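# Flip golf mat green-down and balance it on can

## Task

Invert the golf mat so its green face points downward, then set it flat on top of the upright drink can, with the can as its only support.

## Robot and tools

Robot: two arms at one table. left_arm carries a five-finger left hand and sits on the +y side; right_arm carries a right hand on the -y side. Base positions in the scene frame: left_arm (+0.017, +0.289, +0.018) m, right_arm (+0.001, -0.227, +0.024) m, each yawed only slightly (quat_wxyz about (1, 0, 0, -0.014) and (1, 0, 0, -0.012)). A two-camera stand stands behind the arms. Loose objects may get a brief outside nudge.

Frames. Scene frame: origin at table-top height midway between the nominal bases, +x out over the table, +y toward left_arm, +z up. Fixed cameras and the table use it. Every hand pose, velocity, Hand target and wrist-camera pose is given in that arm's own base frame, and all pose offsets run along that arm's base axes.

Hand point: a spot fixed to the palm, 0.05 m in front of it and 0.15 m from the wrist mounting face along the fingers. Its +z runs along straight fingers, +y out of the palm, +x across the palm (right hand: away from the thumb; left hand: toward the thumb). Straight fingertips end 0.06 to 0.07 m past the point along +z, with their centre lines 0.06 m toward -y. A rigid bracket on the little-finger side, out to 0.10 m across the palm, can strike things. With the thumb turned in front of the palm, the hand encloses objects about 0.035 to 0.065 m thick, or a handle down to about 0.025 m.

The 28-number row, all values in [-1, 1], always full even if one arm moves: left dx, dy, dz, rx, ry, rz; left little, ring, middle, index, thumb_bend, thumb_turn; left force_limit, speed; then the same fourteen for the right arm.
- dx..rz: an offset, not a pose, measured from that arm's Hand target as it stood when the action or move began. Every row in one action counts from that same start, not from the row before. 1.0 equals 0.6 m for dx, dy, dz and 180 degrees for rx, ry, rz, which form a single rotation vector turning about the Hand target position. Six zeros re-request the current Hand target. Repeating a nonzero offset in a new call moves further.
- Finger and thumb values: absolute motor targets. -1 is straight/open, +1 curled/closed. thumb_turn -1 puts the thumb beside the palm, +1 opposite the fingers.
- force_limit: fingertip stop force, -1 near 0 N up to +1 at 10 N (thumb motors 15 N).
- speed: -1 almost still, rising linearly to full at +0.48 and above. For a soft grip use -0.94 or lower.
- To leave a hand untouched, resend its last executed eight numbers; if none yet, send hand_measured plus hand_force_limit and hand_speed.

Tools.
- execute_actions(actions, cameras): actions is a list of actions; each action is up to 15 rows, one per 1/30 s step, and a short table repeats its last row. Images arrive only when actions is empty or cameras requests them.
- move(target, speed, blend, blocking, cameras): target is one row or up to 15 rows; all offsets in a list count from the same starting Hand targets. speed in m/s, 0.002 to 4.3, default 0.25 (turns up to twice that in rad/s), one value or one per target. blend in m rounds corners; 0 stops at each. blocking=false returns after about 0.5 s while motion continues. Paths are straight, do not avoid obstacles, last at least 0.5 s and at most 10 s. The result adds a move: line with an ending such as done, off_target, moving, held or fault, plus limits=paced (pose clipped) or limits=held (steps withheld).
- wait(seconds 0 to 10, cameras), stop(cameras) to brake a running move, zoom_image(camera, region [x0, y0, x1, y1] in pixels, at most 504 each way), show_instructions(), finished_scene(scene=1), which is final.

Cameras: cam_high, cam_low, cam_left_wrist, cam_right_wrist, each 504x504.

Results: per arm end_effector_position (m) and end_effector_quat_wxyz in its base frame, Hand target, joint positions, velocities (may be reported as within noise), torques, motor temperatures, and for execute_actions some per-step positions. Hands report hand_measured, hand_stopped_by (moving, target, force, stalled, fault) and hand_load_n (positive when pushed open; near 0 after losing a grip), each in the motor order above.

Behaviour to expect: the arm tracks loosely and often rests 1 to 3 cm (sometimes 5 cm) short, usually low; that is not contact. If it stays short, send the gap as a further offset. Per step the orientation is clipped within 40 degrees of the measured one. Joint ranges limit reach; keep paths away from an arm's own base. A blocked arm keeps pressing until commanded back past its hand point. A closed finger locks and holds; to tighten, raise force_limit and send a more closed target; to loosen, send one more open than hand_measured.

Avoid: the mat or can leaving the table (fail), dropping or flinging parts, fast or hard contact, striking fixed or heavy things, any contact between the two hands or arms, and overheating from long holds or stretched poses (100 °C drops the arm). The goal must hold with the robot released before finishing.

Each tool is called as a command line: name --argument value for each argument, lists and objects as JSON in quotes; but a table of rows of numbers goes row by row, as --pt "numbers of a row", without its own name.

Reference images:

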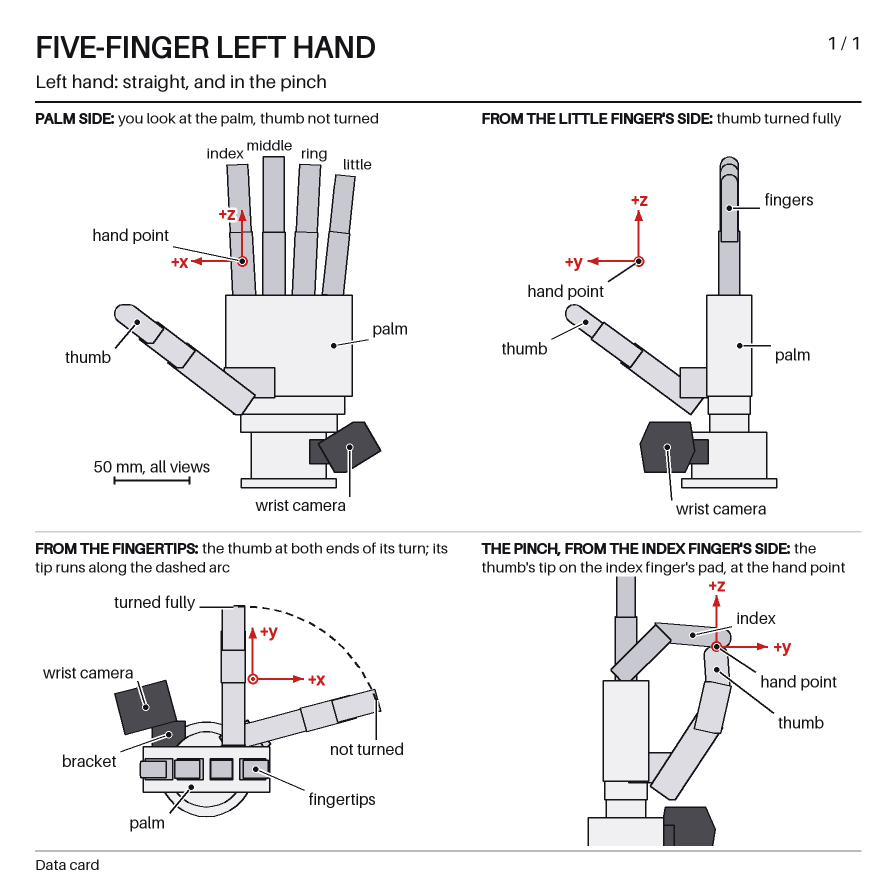

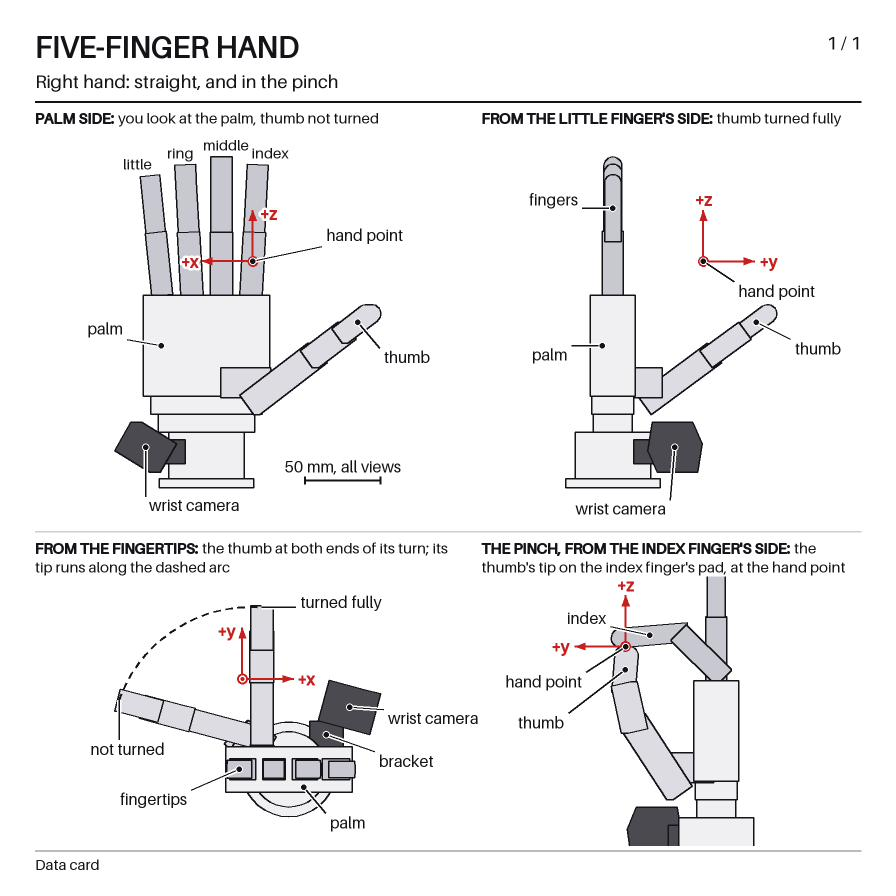

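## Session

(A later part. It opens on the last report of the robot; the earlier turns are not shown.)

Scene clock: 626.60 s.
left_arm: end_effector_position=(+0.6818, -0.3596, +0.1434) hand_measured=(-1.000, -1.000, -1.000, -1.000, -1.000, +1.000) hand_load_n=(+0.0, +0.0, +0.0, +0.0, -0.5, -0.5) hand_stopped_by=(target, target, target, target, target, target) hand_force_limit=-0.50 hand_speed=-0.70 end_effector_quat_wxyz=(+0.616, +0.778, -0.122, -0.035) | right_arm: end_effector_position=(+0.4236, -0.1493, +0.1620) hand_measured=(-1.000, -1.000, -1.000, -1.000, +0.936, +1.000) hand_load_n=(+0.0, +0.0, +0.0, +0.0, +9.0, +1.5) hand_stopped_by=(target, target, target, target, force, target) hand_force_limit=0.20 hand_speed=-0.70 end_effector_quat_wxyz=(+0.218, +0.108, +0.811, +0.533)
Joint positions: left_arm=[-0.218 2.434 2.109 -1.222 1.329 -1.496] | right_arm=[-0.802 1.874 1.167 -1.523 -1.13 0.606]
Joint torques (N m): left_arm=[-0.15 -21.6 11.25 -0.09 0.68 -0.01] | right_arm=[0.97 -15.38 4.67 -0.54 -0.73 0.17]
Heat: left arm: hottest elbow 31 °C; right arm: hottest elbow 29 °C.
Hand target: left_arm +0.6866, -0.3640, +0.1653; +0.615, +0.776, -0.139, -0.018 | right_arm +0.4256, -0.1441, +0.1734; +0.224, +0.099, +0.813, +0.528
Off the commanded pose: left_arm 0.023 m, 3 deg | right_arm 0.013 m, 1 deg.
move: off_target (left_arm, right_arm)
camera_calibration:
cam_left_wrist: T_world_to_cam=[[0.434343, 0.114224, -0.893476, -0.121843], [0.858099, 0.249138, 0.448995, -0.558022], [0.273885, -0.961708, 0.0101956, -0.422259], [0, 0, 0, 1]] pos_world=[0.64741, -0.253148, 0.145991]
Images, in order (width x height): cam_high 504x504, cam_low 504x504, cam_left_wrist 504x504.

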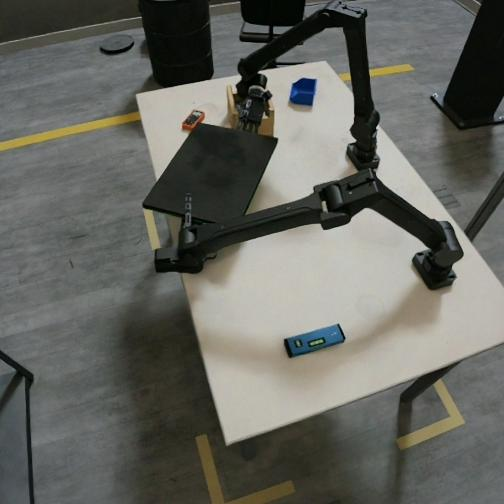

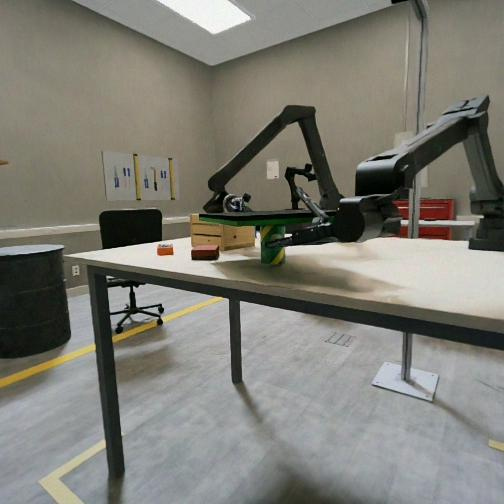

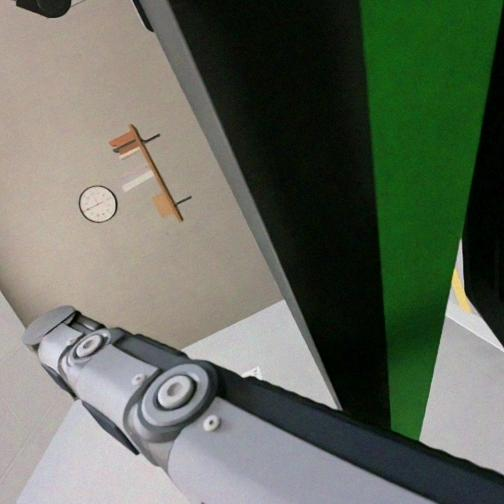

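move --target '[0,0,0,0,0,0,-1,-1,-1,-1,-0.14,1,-0.5,-0.6,0,0,0,0,0,0,-1,-1,-1,-1,1,1,0.2,-0.7]' --cameras '["cam_low"]'

move --target '[0,0,0,0,0,0,-1,-1,-1,-1,0.22,1,-0.5,-0.92,0,0,0,0,0,0,-1,-1,-1,-1,1,1,0.2,-0.7]' --cameras '["cam_low","cam_high"]'

zoom_image --camera "cam_low" --region '[190, 195, 260, 265]'

zoom_image --camera "cam_high" --region '[140, 90, 290, 240]'

Scene clock: 629.30 s.
left_arm: end_effector_position=(+0.6818, -0.3596, +0.1434) hand_measured=(-1.000, -1.000, -1.000, -1.000, -0.140, +1.000) hand_load_n=(+0.0, +0.0, +0.0, +0.0, +0.0, +0.0) hand_stopped_by=(target, target, target, target, target, target) hand_force_limit=-0.50 hand_speed=-0.60 end_effector_quat_wxyz=(+0.616, +0.778, -0.122, -0.034) | right_arm: end_effector_position=(+0.4236, -0.1493, +0.1620) hand_measured=(-1.000, -1.000, -1.000, -1.000, +0.936, +1.000) hand_load_n=(+0.0, +0.0, +0.0, +0.0, +9.0, +1.5) hand_stopped_by=(target, target, target, target, force, target) hand_force_limit=0.20 hand_speed=-0.70 end_effector_quat_wxyz=(+0.218, +0.108, +0.811, +0.533)
Joint positions: left_arm=[-0.218 2.434 2.109 -1.222 1.329 -1.496] | right_arm=[-0.802 1.874 1.167 -1.523 -1.13 0.606]
Joint torques (N m): left_arm=[-0.15 -21.6 11.26 -0.1 0.68 0] | right_arm=[1.14 -15.44 4.66 -0.54 -0.73 0.17]
Heat: left arm: hottest elbow 31 °C; right arm: hottest elbow 29 °C.
Hand target: left_arm +0.6867, -0.3640, +0.1653; +0.615, +0.776, -0.139, -0.018 | right_arm +0.4256, -0.1441, +0.1734; +0.224, +0.099, +0.813, +0.528
Off the commanded pose: left_arm 0.023 m, 3 deg | right_arm 0.013 m, 1 deg.
move: off_target (left_arm, right_arm)
Images, in order (width x height): cam_low 504x504.

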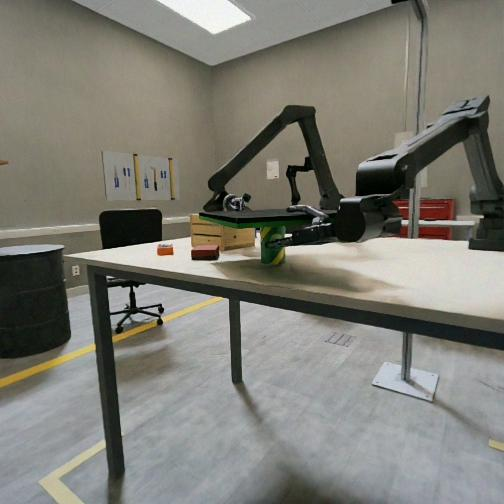

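Scene clock: 631.67 s.
left_arm: end_effector_position=(+0.6825, -0.3597, +0.1463) hand_measured=(-1.000, -1.000, -1.000, -1.000, +0.104, +1.000) hand_load_n=(+0.0, +0.0, +0.0, +0.0, +3.5, +0.5) hand_stopped_by=(target, target, target, target, force, target) hand_force_limit=-0.50 hand_speed=-0.92 end_effector_quat_wxyz=(+0.617, +0.776, -0.124, -0.033) | right_arm: end_effector_position=(+0.4236, -0.1493, +0.1620) hand_measured=(-1.000, -1.000, -1.000, -1.000, +0.936, +1.000) hand_load_n=(+0.0, +0.0, +0.0, +0.0, +9.0, +1.5) hand_stopped_by=(target, target, target, target, force, target) hand_force_limit=0.20 hand_speed=-0.70 end_effector_quat_wxyz=(+0.218, +0.108, +0.811, +0.533)
Joint positions: left_arm=[-0.218 2.434 2.114 -1.224 1.332 -1.494] | right_arm=[-0.802 1.874 1.167 -1.523 -1.13 0.606]
Joint torques (N m): left_arm=[-0.15 -21.54 10.95 0.02 0.54 -0.02] | right_arm=[1.26 -15.33 4.7 -0.53 -0.73 0.17]
Heat: left arm: hottest elbow 31 °C; right arm: hottest elbow 29 °C.
Hand target: left_arm +0.6867, -0.3640, +0.1653; +0.615, +0.776, -0.139, -0.018 | right_arm +0.4256, -0.1441, +0.1734; +0.224, +0.099, +0.813, +0.528
Off the commanded pose: left_arm 0.020 m, 2 deg | right_arm 0.013 m, 1 deg.
move: off_target (left_arm, right_arm)
Images, in order (width x height): cam_high 504x504, cam_low 504x504.

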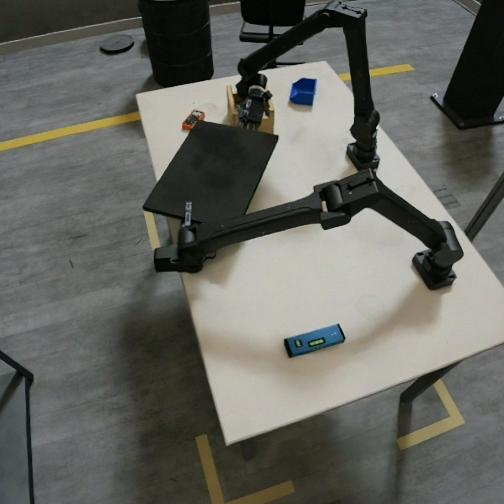

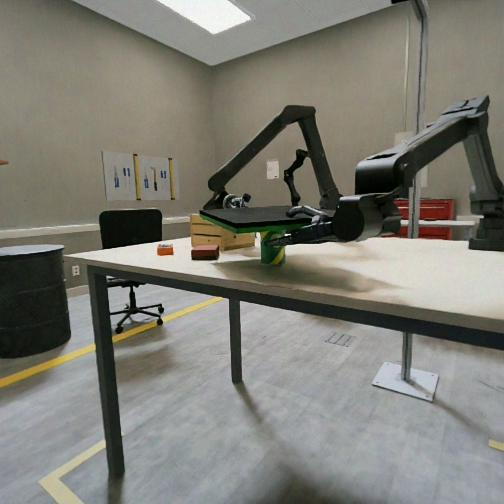

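Scaled by 7.200 from the camera's 504x504 image, which has a finer 720x720 frame.

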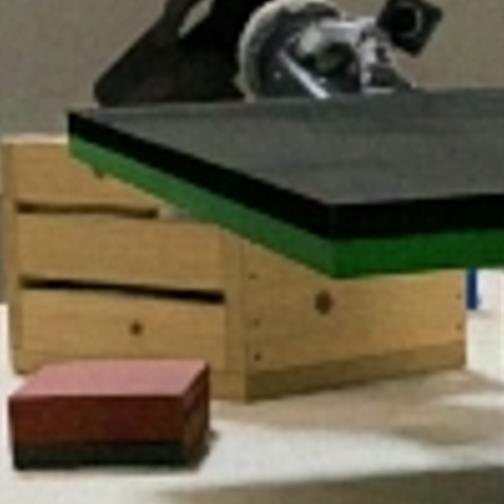

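Scaled by 3.360 from the camera's 504x504 image, which has a finer 720x720 frame.

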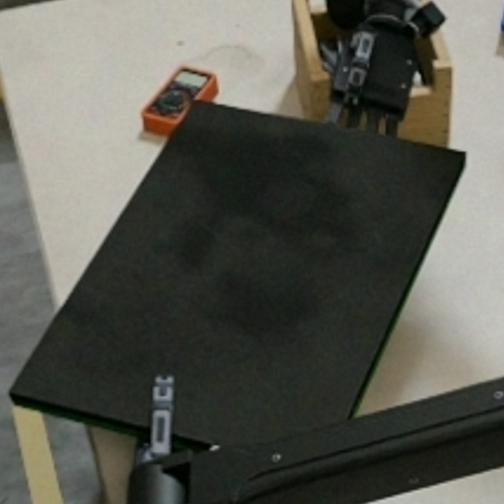

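execute_actions --actions '[]' --cameras '["cam_high","cam_low"]'

zoom_image --camera "cam_low" --region '[130, 180, 330, 300]'

Scene clock: 632.50 s.
left_arm: end_effector_position=(+0.6825, -0.3597, +0.1463) hand_measured=(-1.000, -1.000, -1.000, -1.000, +0.104, +1.000) hand_load_n=(+0.0, +0.0, +0.0, +0.0, +4.0, +0.5) hand_stopped_by=(target, target, target, target, force, target) hand_force_limit=-0.50 hand_speed=-0.92 end_effector_quat_wxyz=(+0.617, +0.776, -0.124, -0.033) | right_arm: end_effector_position=(+0.4236, -0.1493, +0.1620) hand_measured=(-1.000, -1.000, -1.000, -1.000, +0.936, +1.000) hand_load_n=(+0.0, +0.0, +0.0, +0.0, +9.0, +1.5) hand_stopped_by=(target, target, target, target, force, target) hand_force_limit=0.20 hand_speed=-0.70 end_effector_quat_wxyz=(+0.218, +0.108, +0.811, +0.533)
Joint positions: left_arm=[-0.218 2.434 2.114 -1.224 1.332 -1.494] | right_arm=[-0.802 1.874 1.167 -1.523 -1.13 0.606]
Joint velocities: within noise
Joint torques (N m): left_arm=[-0.15 -21.6 10.92 -0.02 0.53 -0.02] | right_arm=[1.14 -15.33 4.66 -0.54 -0.74 0.16]
Motor temperatures (°C): left_arm=[21 28 31 21 26 21] | right_arm=[21 26 29 22 22 24]
Heat: left arm: hottest elbow 31 °C; right arm: hottest elbow 29 °C.
Hand target: left_arm +0.6867, -0.3640, +0.1653; +0.615, +0.776, -0.139, -0.018 | right_arm +0.4256, -0.1441, +0.1734; +0.224, +0.099, +0.813, +0.528
Off the commanded pose: left_arm 0.020 m, 2 deg | right_arm 0.013 m, 1 deg.
Images, in order (width x height): cam_high 504x504, cam_low 504x504.

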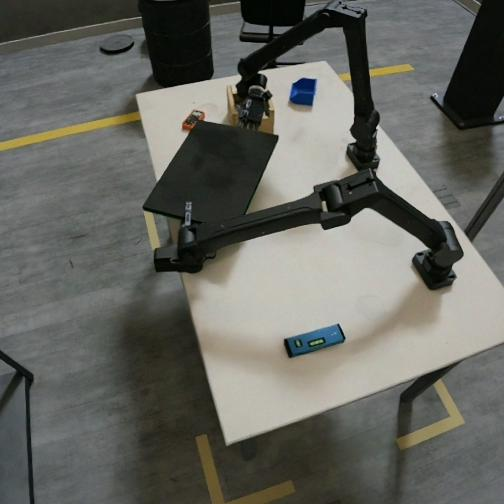

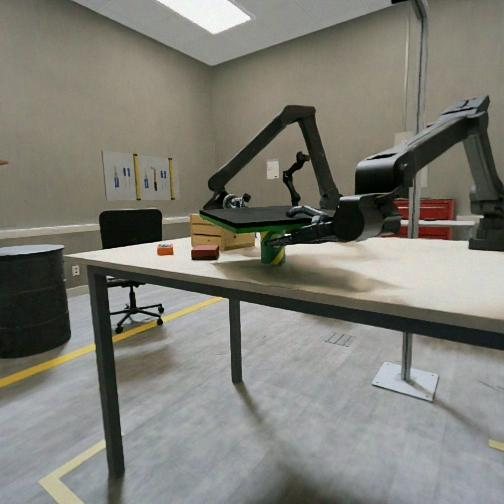

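Scaled by 2.520 from the camera's 504x504 image, which has a finer 720x720 frame.

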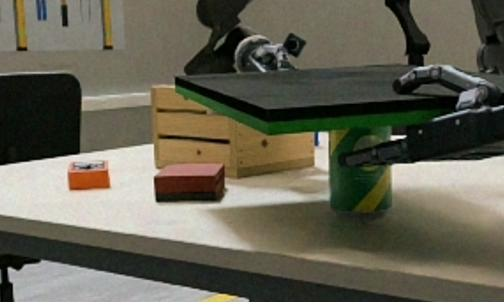

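move --target '[0,0,0.05,0,0,0,-1,-1,-1,-1,0.22,1,-0.5,-0.92,0,0,0.055,0,0,0,-1,-1,-1,-1,1,1,0.2,-0.7]' --speed 0.03 --cameras '["cam_high","cam_low"]'

zoom_image --camera "cam_low" --region '[190, 195, 260, 265]'

zoom_image --camera "cam_low" --region '[230, 205, 330, 275]'

Scene clock: 634.40 s.
left_arm: end_effector_position=(+0.6793, -0.3592, +0.1489) hand_measured=(-1.000, -1.000, -1.000, -1.000, +0.104, +1.000) hand_load_n=(+0.0, +0.0, +0.0, +0.5, +1.5, +0.0) hand_stopped_by=(target, target, target, target, force, target) hand_force_limit=-0.50 hand_speed=-0.92 end_effector_quat_wxyz=(+0.612, +0.782, -0.111, -0.049) | right_arm: end_effector_position=(+0.4205, -0.1460, +0.1798) hand_measured=(-1.000, -1.000, -1.000, -1.000, +0.936, +1.000) hand_load_n=(+0.0, +0.0, +0.0, +0.0, +9.0, +1.5) hand_stopped_by=(target, target, target, target, force, target) hand_force_limit=0.20 hand_speed=-0.70 end_effector_quat_wxyz=(+0.210, +0.114, +0.810, +0.536)
Joint positions: left_arm=[-0.218 2.426 2.114 -1.275 1.322 -1.494] | right_arm=[-0.802 1.835 1.167 -1.572 -1.125 0.617]
Joint torques (N m): left_arm=[-0.09 -23.24 12.37 -0.1 0.9 0] | right_arm=[1.2 -16.15 6.8 -1.65 -0.94 0.07]
Heat: left arm: hottest elbow 31 °C; right arm: hottest elbow 29 °C.
Hand target: left_arm +0.6867, -0.3640, +0.1951; +0.615, +0.776, -0.139, -0.018 | right_arm +0.4256, -0.1441, +0.2063; +0.224, +0.099, +0.813, +0.528
Off the commanded pose: left_arm 0.047 m, 5 deg | right_arm 0.027 m, 3 deg.
move: off_target (left_arm, right_arm)
Images, in order (width x height): cam_high 504x504, cam_low 504x504.

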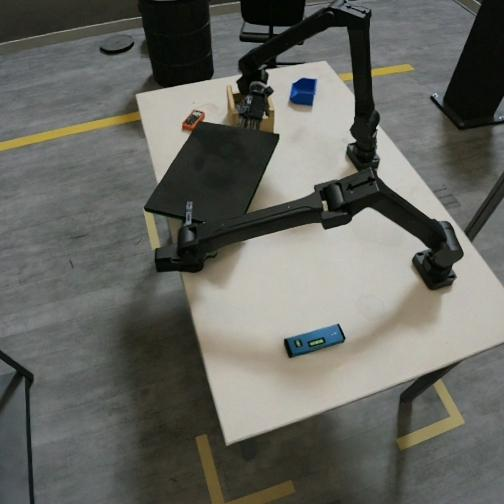

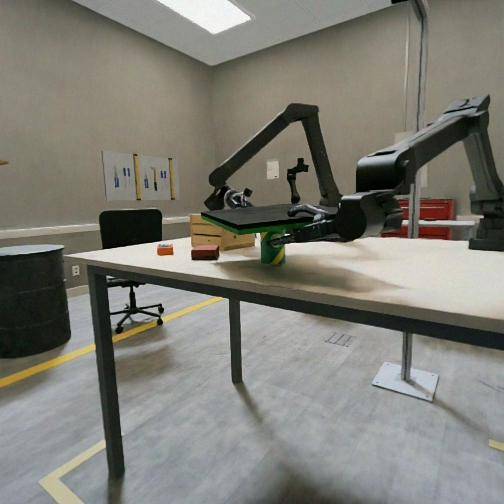

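Scaled by 7.200 from the camera's 504x504 image, which has a finer 720x720 frame.

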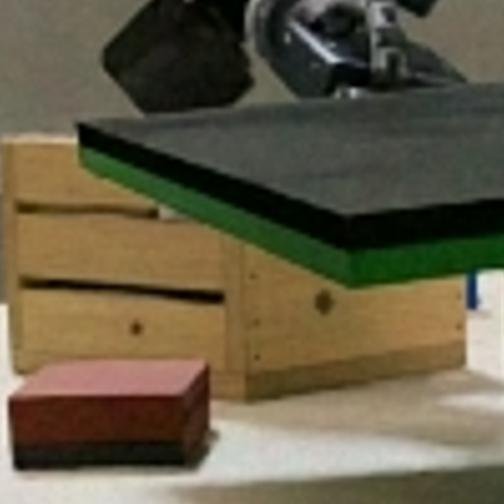

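Scaled by 5.040 from the camera's 504x504 image, which has a finer 720x720 frame.

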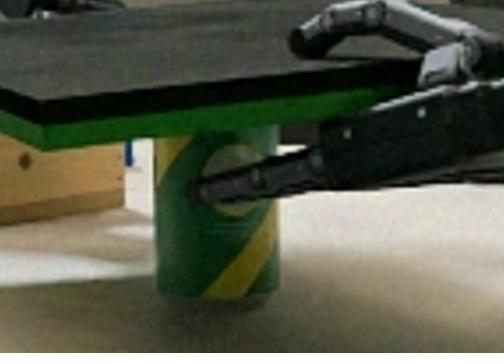

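move --target '[0,0,0.03,0,0,0,-1,-1,-1,-1,0.22,1,-0.5,-0.92,0,0,0.0,0,0,0,-1,-1,-1,-1,1,1,0.2,-0.7]' --speed 0.03 --cameras '["cam_high","cam_low"]'

zoom_image --camera "cam_low" --region '[190, 195, 260, 265]'

zoom_image --camera "cam_low" --region '[230, 205, 330, 275]'

Scene clock: 635.87 s.
left_arm: end_effector_position=(+0.6788, -0.3591, +0.1526) hand_measured=(-1.000, -1.000, -1.000, -1.000, +0.104, +1.000) hand_load_n=(+0.0, +0.0, +0.0, +0.0, +0.0, +0.0) hand_stopped_by=(target, target, target, target, force, target) hand_force_limit=-0.50 hand_speed=-0.92 end_effector_quat_wxyz=(+0.609, +0.784, -0.105, -0.057) | right_arm: end_effector_position=(+0.4202, -0.1459, +0.1793) hand_measured=(-1.000, -1.000, -1.000, -1.000, +0.936, +1.000) hand_load_n=(+0.0, +0.0, +0.0, +0.5, +9.0, +1.0) hand_stopped_by=(target, target, target, target, force, target) hand_force_limit=0.20 hand_speed=-0.70 end_effector_quat_wxyz=(+0.208, +0.114, +0.811, +0.535)
Joint positions: left_arm=[-0.218 2.423 2.123 -1.307 1.317 -1.494] | right_arm=[-0.802 1.835 1.167 -1.572 -1.122 0.619]
Joint torques (N m): left_arm=[-0.09 -24.29 12.74 -0.2 1.1 0] | right_arm=[1.26 -16.09 6.8 -1.68 -1.04 0.03]
Heat: left arm: hottest elbow 31 °C; right arm: hottest elbow 29 °C.
Hand target: left_arm +0.6866, -0.3640, +0.2134; +0.615, +0.776, -0.139, -0.018 | right_arm +0.4256, -0.1441, +0.2063; +0.224, +0.099, +0.813, +0.528
Off the commanded pose: left_arm 0.061 m, 6 deg | right_arm 0.028 m, 3 deg.
move: off_target (left_arm, right_arm)
Images, in order (width x height): cam_high 504x504, cam_low 504x504.

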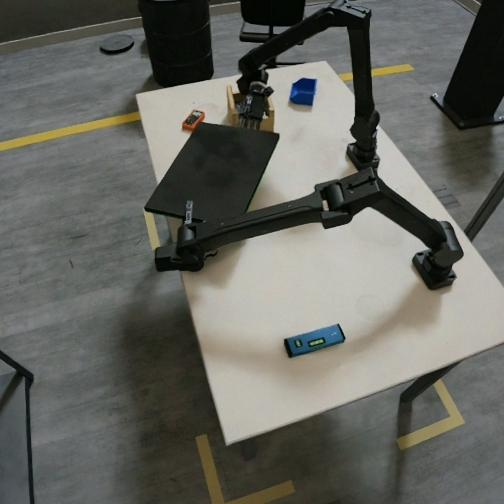

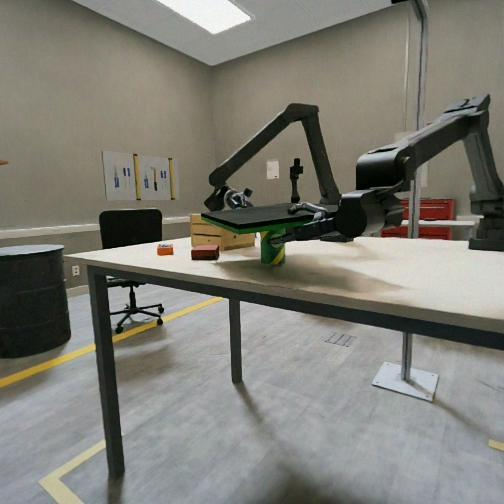

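Scaled by 7.200 from the camera's 504x504 image, which has a finer 720x720 frame.

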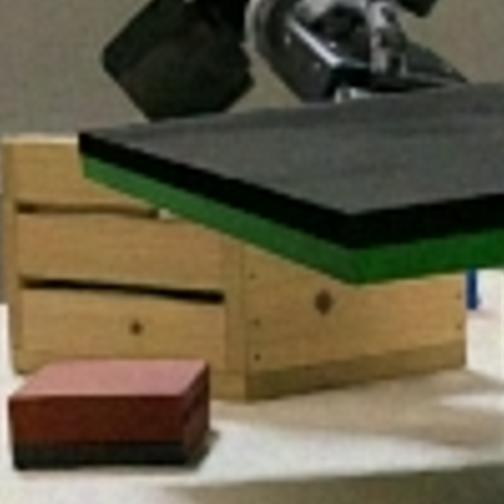

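Scaled by 5.040 from the camera's 504x504 image, which has a finer 720x720 frame.

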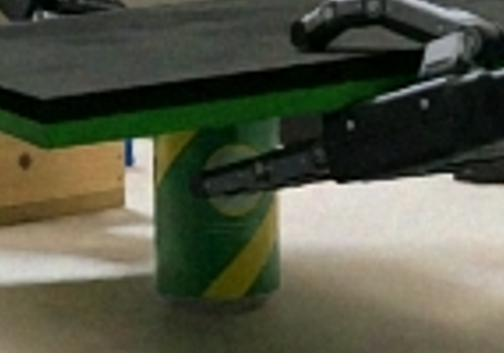

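execute_actions --actions '[]'

zoom_image --camera "cam_high" --region '[130, 80, 290, 240]'

Scene clock: 636.67 s.
left_arm: end_effector_position=(+0.6788, -0.3591, +0.1526) hand_measured=(-1.000, -1.000, -1.000, -1.000, +0.104, +1.000) hand_load_n=(+0.0, +0.0, +0.0, +0.0, +0.0, +0.0) hand_stopped_by=(target, target, target, target, force, target) hand_force_limit=-0.50 hand_speed=-0.92 end_effector_quat_wxyz=(+0.609, +0.784, -0.105, -0.057) | right_arm: end_effector_position=(+0.4202, -0.1459, +0.1793) hand_measured=(-1.000, -1.000, -1.000, -1.000, +0.936, +1.000) hand_load_n=(+0.0, +0.0, +0.0, +0.5, +9.0, +1.5) hand_stopped_by=(target, target, target, target, force, target) hand_force_limit=0.20 hand_speed=-0.70 end_effector_quat_wxyz=(+0.208, +0.114, +0.811, +0.535)
Joint positions: left_arm=[-0.218 2.423 2.123 -1.307 1.317 -1.494] | right_arm=[-0.802 1.835 1.167 -1.572 -1.122 0.619]
Joint velocities: within noise
Joint torques (N m): left_arm=[-0.09 -24.35 12.74 -0.14 1.09 0] | right_arm=[1.2 -16.21 6.78 -1.63 -1.05 0.03]
Motor temperatures (°C): left_arm=[21 28 31 21 26 21] | right_arm=[21 26 29 22 22 24]
Heat: left arm: hottest elbow 31 °C; right arm: hottest elbow 29 °C.
Hand target: left_arm +0.6867, -0.3640, +0.2134; +0.615, +0.776, -0.139, -0.018 | right_arm +0.4256, -0.1441, +0.2063; +0.224, +0.099, +0.813, +0.528
Off the commanded pose: left_arm 0.061 m, 6 deg | right_arm 0.028 m, 3 deg.
camera_calibration:
cam_left_wrist: T_world_to_cam=[[0.385482, 0.135655, -0.912689, -0.0685781], [0.881453, 0.238346, 0.407715, -0.573046], [0.272844, -0.961659, -0.0276959, -0.414549], [0, 0, 0, 1]] pos_world=[0.644657, -0.252769, 0.159568]
cam_right_wrist: T_world_to_cam=[[-0.273304, 0.445113, 0.852748, 0.0250492], [0.486785, -0.70061, 0.521715, -0.402863], [0.829666, 0.557692, -0.0251947, -0.149048], [0, 0, 0, 1]] pos_world=[0.326614, -0.210276, 0.185064]

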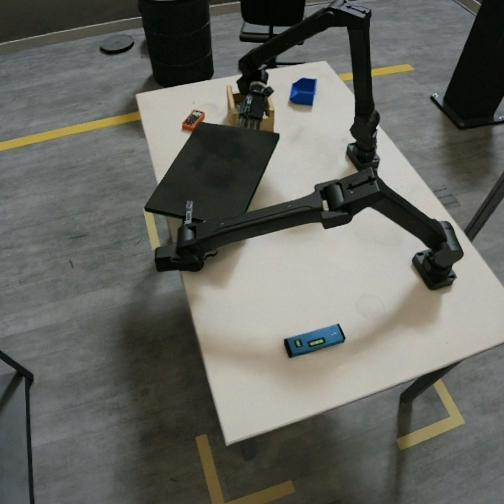

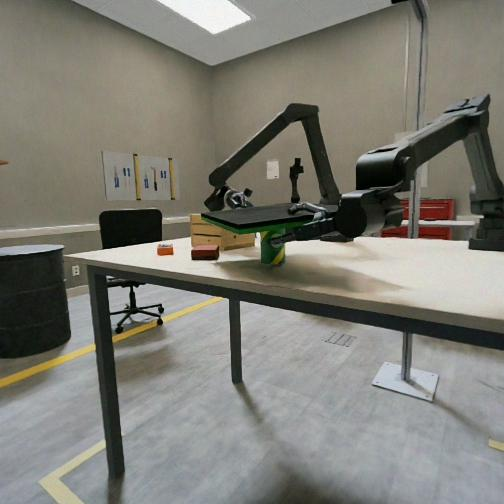

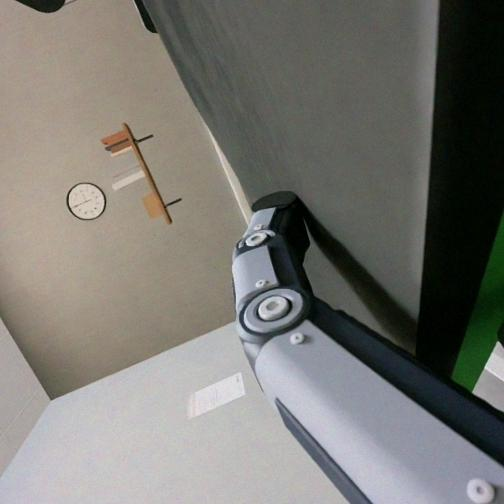

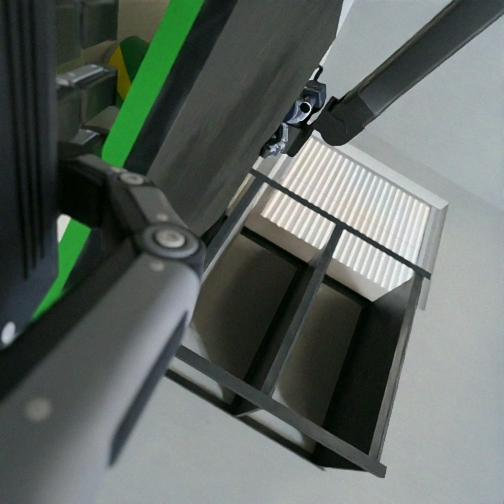

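Scaled by 3.150 from the camera's 504x504 image, which has a finer 720x720 frame.

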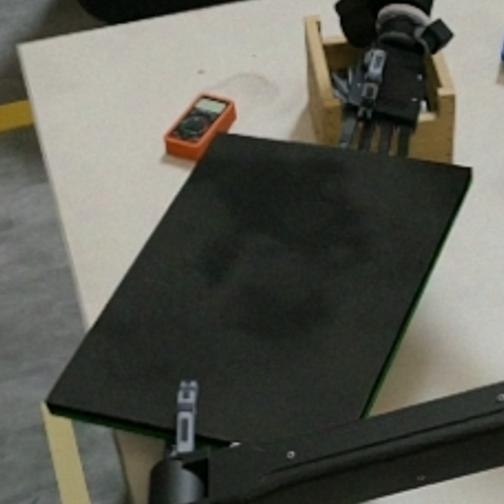

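move --target '[0,0,0.0,0,0,0,-1,-1,-1,-1,0.22,1,-0.5,-0.92,0,0,0.05,0,0,0,-1,-1,-1,-1,1,1,0.2,-0.7]' --speed 0.03 --cameras '["cam_high","cam_low"]'

zoom_image --camera "cam_low" --region '[190, 195, 260, 265]'

zoom_image --camera "cam_low" --region '[230, 205, 330, 275]'

Scene clock: 638.57 s.
left_arm: end_effector_position=(+0.6796, -0.3590, +0.1546) hand_measured=(-1.000, -1.000, -1.000, -1.000, +0.104, +1.000) hand_load_n=(+0.0, +0.0, +0.0, +0.0, +4.0, +0.5) hand_stopped_by=(target, target, target, target, force, target) hand_force_limit=-0.50 hand_speed=-0.92 end_effector_quat_wxyz=(+0.609, +0.784, -0.105, -0.057) | right_arm: end_effector_position=(+0.4154, -0.1409, +0.2010) hand_measured=(-1.000, -1.000, -1.000, -1.000, +0.936, +1.000) hand_load_n=(+0.0, +0.0, +0.0, +0.5, +9.0, +1.5) hand_stopped_by=(target, target, target, target, force, target) hand_force_limit=0.20 hand_speed=-0.70 end_effector_quat_wxyz=(+0.198, +0.123, +0.807, +0.542)
Joint positions: left_arm=[-0.217 2.423 2.128 -1.311 1.317 -1.494] | right_arm=[-0.802 1.793 1.167 -1.643 -1.12 0.621]
Joint torques (N m): left_arm=[-0.15 -24.18 12.64 -0.08 1.1 0.01] | right_arm=[1.14 -15.97 9.18 -1.8 -1.11 0]
Heat: left arm: hottest elbow 31 °C; right arm: hottest elbow 29 °C.
Hand target: left_arm +0.6867, -0.3639, +0.2134; +0.615, +0.776, -0.139, -0.018 | right_arm +0.4256, -0.1441, +0.2364; +0.224, +0.099, +0.813, +0.528
Off the commanded pose: left_arm 0.059 m, 6 deg | right_arm 0.037 m, 4 deg.
move: off_target (left_arm, right_arm)
Images, in order (width x height): cam_high 504x504, cam_low 504x504.

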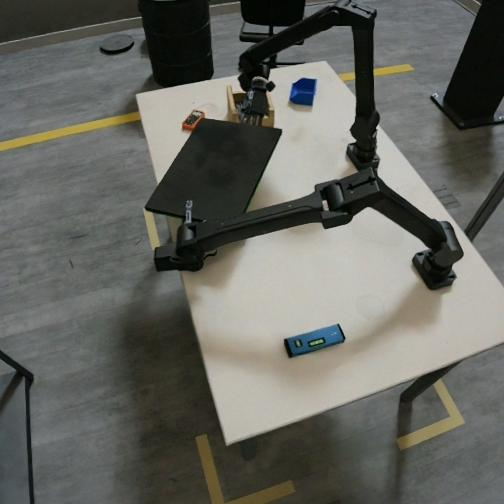

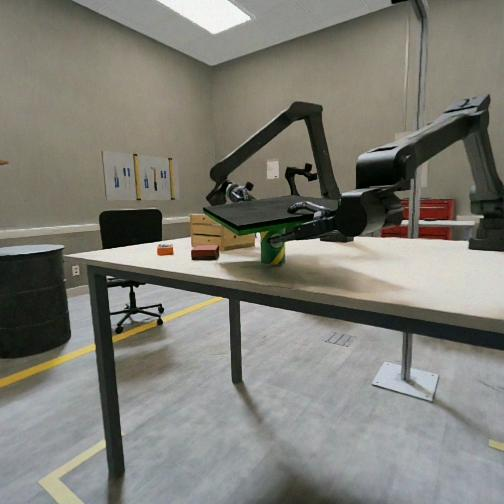

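Scaled by 7.200 from the camera's 504x504 image, which has a finer 720x720 frame.

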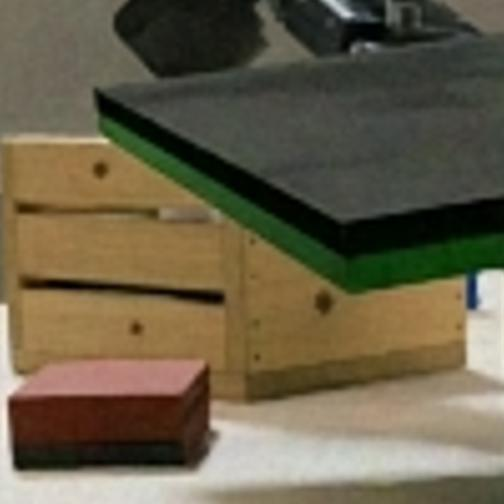

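Scaled by 5.040 from the camera's 504x504 image, which has a finer 720x720 frame.

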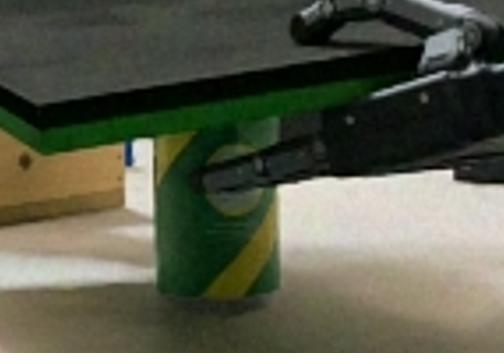

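move --target '[0.02,0.0467,0.03,0,0,0,-1,-1,-1,-1,0.22,1,-0.5,-0.92,0.021,0.0458,0.01,0,0,0,-1,-1,-1,-1,1,1,0.2,-0.7]' --speed 0.03 --cameras '["cam_high","cam_low"]'

zoom_image --camera "cam_low" --region '[190, 195, 260, 265]'

zoom_image --camera "cam_low" --region '[230, 205, 330, 275]'

zoom_image --camera "cam_high" --region '[130, 80, 290, 240]'

Scene clock: 642.53 s.
left_arm: end_effector_position=(+0.6913, -0.3354, +0.2100) hand_measured=(-1.000, -1.000, -1.000, -1.000, +0.104, +1.000) hand_load_n=(+0.5, +0.0, +0.0, +0.0, +0.0, +0.0) hand_stopped_by=(target, target, target, target, force, target) hand_force_limit=-0.50 hand_speed=-0.92 end_effector_quat_wxyz=(+0.611, +0.781, -0.121, -0.039) | right_arm: end_effector_position=(+0.4339, -0.1218, +0.2175) hand_measured=(-1.000, -1.000, -1.000, -1.000, +0.936, +1.000) hand_load_n=(+0.0, +0.0, +0.0, +0.5, +9.0, +1.5) hand_stopped_by=(target, target, target, target, force, target) hand_force_limit=0.20 hand_speed=-0.70 end_effector_quat_wxyz=(+0.197, +0.123, +0.810, +0.539)
Joint positions: left_arm=[-0.182 2.437 2.297 -1.567 1.316 -1.34] | right_arm=[-0.74 1.742 1.167 -1.575 -1.151 0.75]
Joint torques (N m): left_arm=[0.32 -20.89 13.01 -0.31 1.08 0.04] | right_arm=[1.44 -15.74 6.64 -0.17 -1.34 0.04]
Heat: left arm: hottest elbow 32 °C; right arm: hottest elbow 29 °C.
Hand target: left_arm +0.6987, -0.3358, +0.2314; +0.615, +0.776, -0.139, -0.018 | right_arm +0.4382, -0.1167, +0.2423; +0.224, +0.099, +0.813, +0.528
Off the commanded pose: left_arm 0.023 m, 3 deg | right_arm 0.026 m, 4 deg.
move: off_target (left_arm, right_arm)
Images, in order (width x height): cam_high 504x504, cam_low 504x504.

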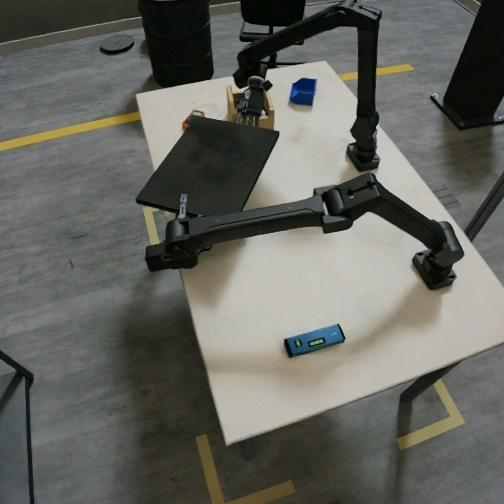

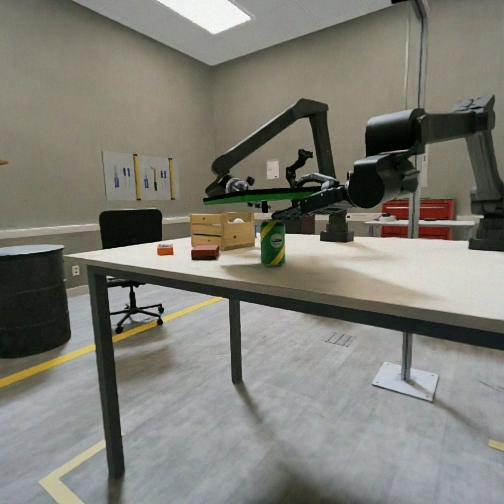

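Scaled by 7.200 from the camera's 504x504 image, which has a finer 720x720 frame.

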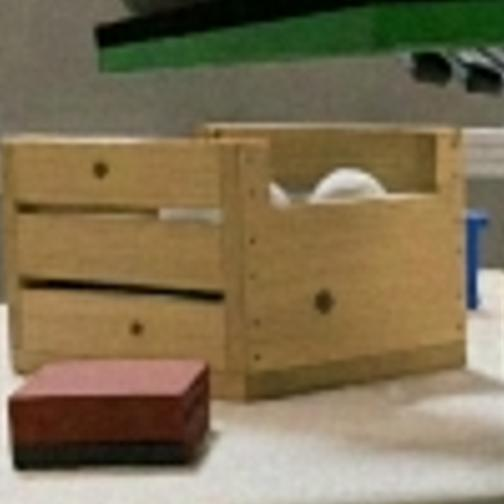

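Scaled by 5.040 from the camera's 504x504 image, which has a finer 720x720 frame.

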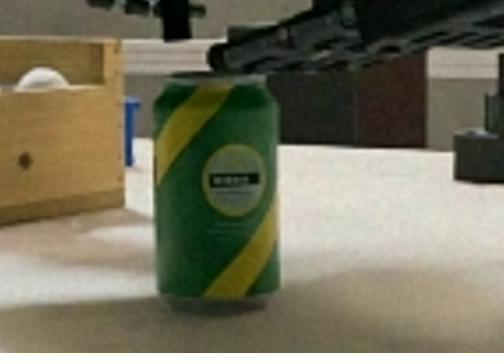

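Scaled by 3.150 from the camera's 504x504 image, which has a finer 720x720 frame.

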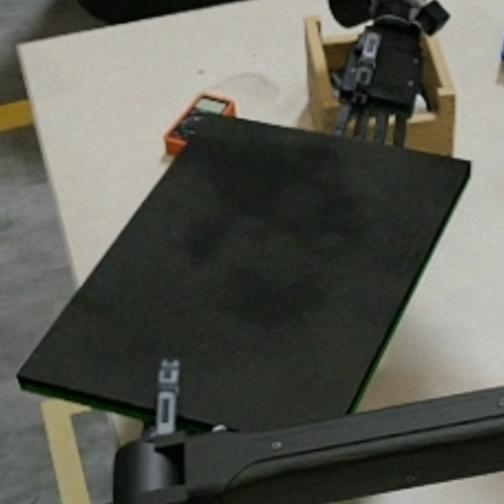

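move --target '[0.005,0.0067,-0.06,0,0,0,-1,-1,-1,-1,0.22,1,-0.5,-0.92,0.003,0,-0.04,0,0,0,-1,-1,-1,-1,1,1,0.2,-0.7]' --speed 0.03 --cameras '["cam_high","cam_low"]'

zoom_image --camera "cam_low" --region '[190, 175, 290, 275]'

zoom_image --camera "cam_high" --region '[130, 80, 290, 240]'

Scene clock: 644.67 s.
left_arm: end_effector_position=(+0.6936, -0.3353, +0.1815) hand_measured=(-1.000, -1.000, -1.000, -1.000, +0.104, +1.000) hand_load_n=(+0.0, +0.0, +0.0, +0.0, +1.5, +0.5) hand_stopped_by=(target, target, target, target, force, target) hand_force_limit=-0.50 hand_speed=-0.92 end_effector_quat_wxyz=(+0.611, +0.781, -0.122, -0.041) | right_arm: end_effector_position=(+0.4354, -0.1212, +0.2097) hand_measured=(-1.000, -1.000, -1.000, -1.000, +0.936, +1.000) hand_load_n=(+0.0, +0.0, +0.0, +0.5, +9.0, +1.5) hand_stopped_by=(target, target, target, target, force, target) hand_force_limit=0.20 hand_speed=-0.70 end_effector_quat_wxyz=(+0.212, +0.111, +0.815, +0.528)
Joint positions: left_arm=[-0.181 2.477 2.297 -1.552 1.316 -1.317] | right_arm=[-0.737 1.742 1.154 -1.51 -1.151 0.758]
Joint torques (N m): left_arm=[0.85 -20.95 11.51 0.39 1.05 0.07] | right_arm=[1.49 -13.1 5.87 -0.02 -1.37 0.04]
Heat: left arm: hottest elbow 32 °C; right arm: hottest elbow 29 °C.
Hand target: left_arm +0.7016, -0.3319, +0.1953; +0.615, +0.776, -0.139, -0.018 | right_arm +0.4400, -0.1166, +0.2183; +0.224, +0.099, +0.813, +0.528
Off the commanded pose: left_arm 0.016 m, 3 deg | right_arm 0.011 m, 2 deg.
move: off_target (left_arm, right_arm)
Images, in order (width x height): cam_high 504x504, cam_low 504x504.

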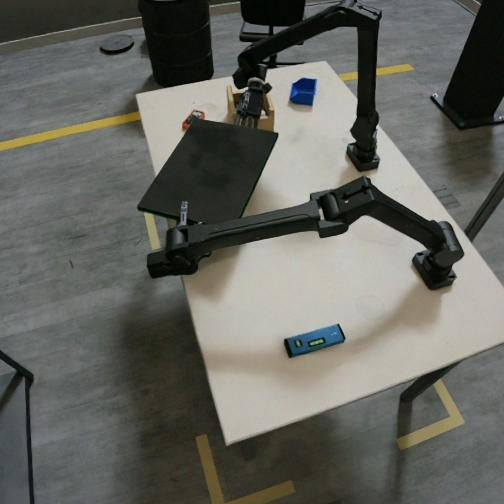

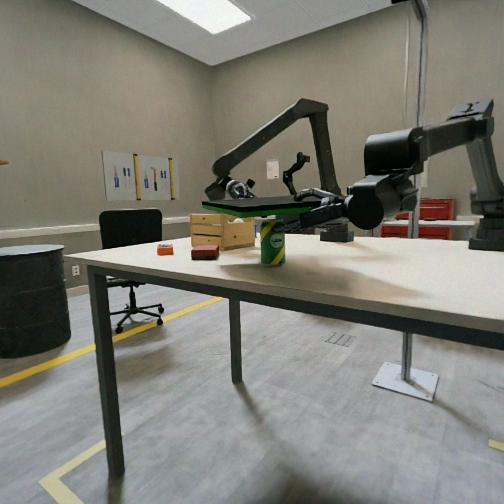

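Scaled by 5.040 from the camera's 504x504 image, which has a finer 720x720 frame.

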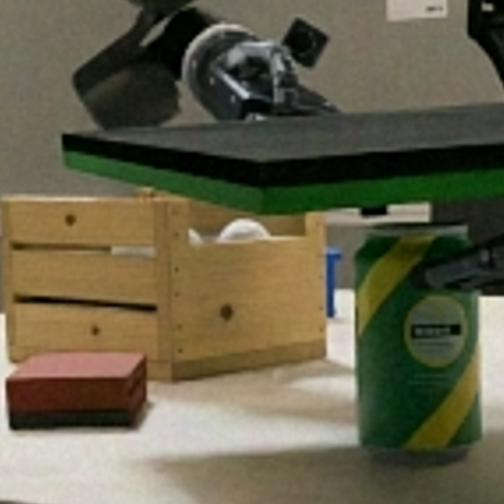

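Scaled by 3.150 from the camera's 504x504 image, which has a finer 720x720 frame.

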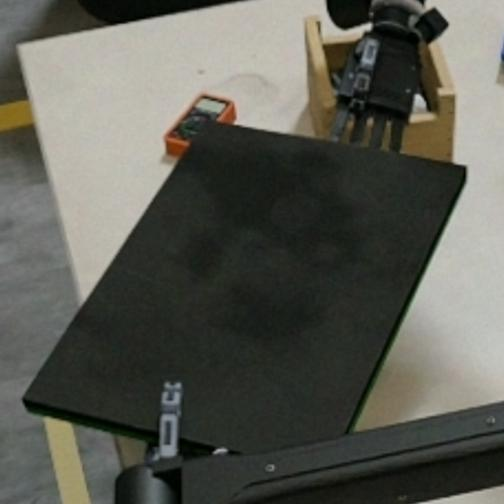

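move --target '[0,0.008,-0.042,0,0,0,-1,-1,-1,-1,0.22,1,-0.5,-0.92,0,0,-0.05,0,0,0,-1,-1,-1,-1,1,1,0.2,-0.7]' --speed 0.03 --cameras '["cam_high","cam_low"]'

zoom_image --camera "cam_low" --region '[190, 175, 290, 275]'

zoom_image --camera "cam_high" --region '[130, 80, 290, 240]'

Scene clock: 646.67 s.
left_arm: end_effector_position=(+0.6946, -0.3334, +0.1621) hand_measured=(-1.000, -1.000, -1.000, -1.000, +0.104, +1.000) hand_load_n=(+0.0, +0.5, +0.0, +0.0, +0.5, +0.5) hand_stopped_by=(target, target, target, target, force, target) hand_force_limit=-0.50 hand_speed=-0.92 end_effector_quat_wxyz=(+0.612, +0.780, -0.130, -0.036) | right_arm: end_effector_position=(+0.4353, -0.1198, +0.1821) hand_measured=(-1.000, -1.000, -1.000, -1.000, +0.936, +1.000) hand_load_n=(+0.0, +0.0, +0.0, +0.5, +9.0, +1.5) hand_stopped_by=(target, target, target, target, force, target) hand_force_limit=0.20 hand_speed=-0.70 end_effector_quat_wxyz=(+0.213, +0.109, +0.815, +0.527)
Joint positions: left_arm=[-0.178 2.505 2.297 -1.537 1.315 -1.285] | right_arm=[-0.735 1.782 1.125 -1.434 -1.151 0.759]
Joint torques (N m): left_arm=[1.14 -20.95 10.22 0.28 1.04 0.04] | right_arm=[1.26 -12.86 5.53 -0.05 -1.37 0.05]
Heat: left arm: hottest elbow 32 °C; right arm: hottest elbow 29 °C.
Hand target: left_arm +0.7016, -0.3271, +0.1701; +0.615, +0.776, -0.139, -0.018 | right_arm +0.4400, -0.1166, +0.1884; +0.224, +0.099, +0.813, +0.528
Off the commanded pose: left_arm 0.012 m, 2 deg | right_arm 0.008 m, 2 deg.
move: off_target (left_arm)
Images, in order (width x height): cam_high 504x504, cam_low 504x504.

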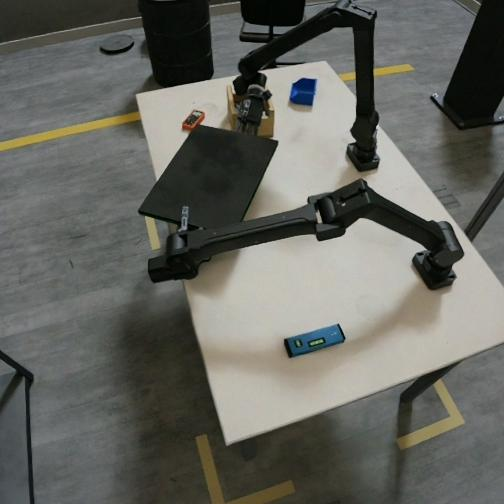

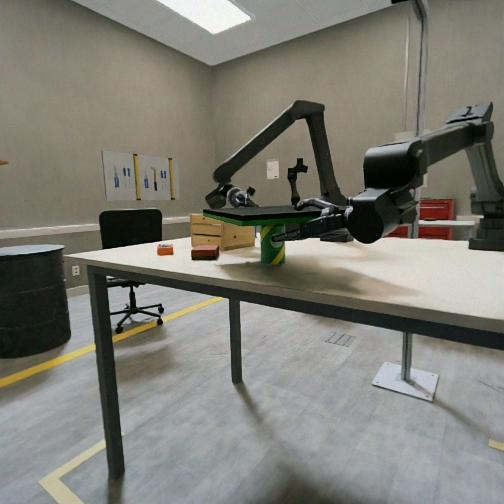

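Scaled by 5.040 from the camera's 504x504 image, which has a finer 720x720 frame.

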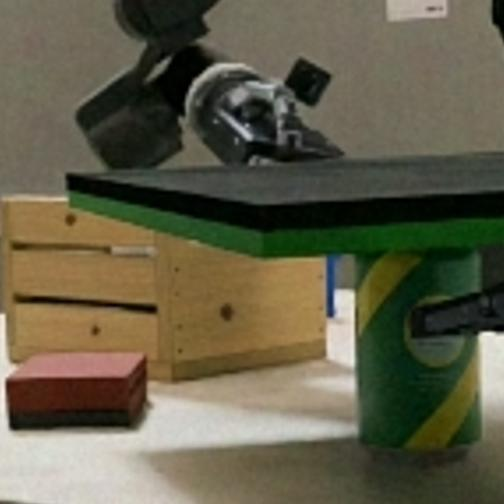

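Scaled by 3.150 from the camera's 504x504 image, which has a finer 720x720 frame.

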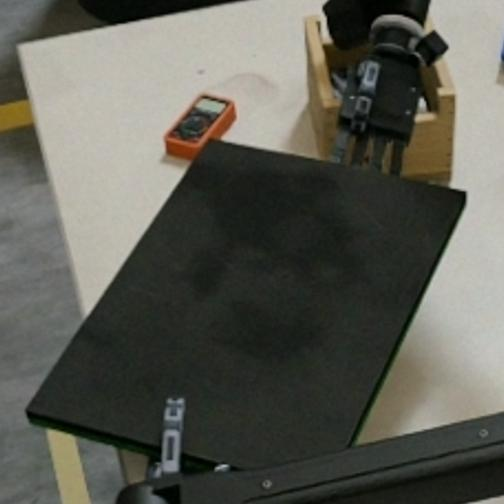

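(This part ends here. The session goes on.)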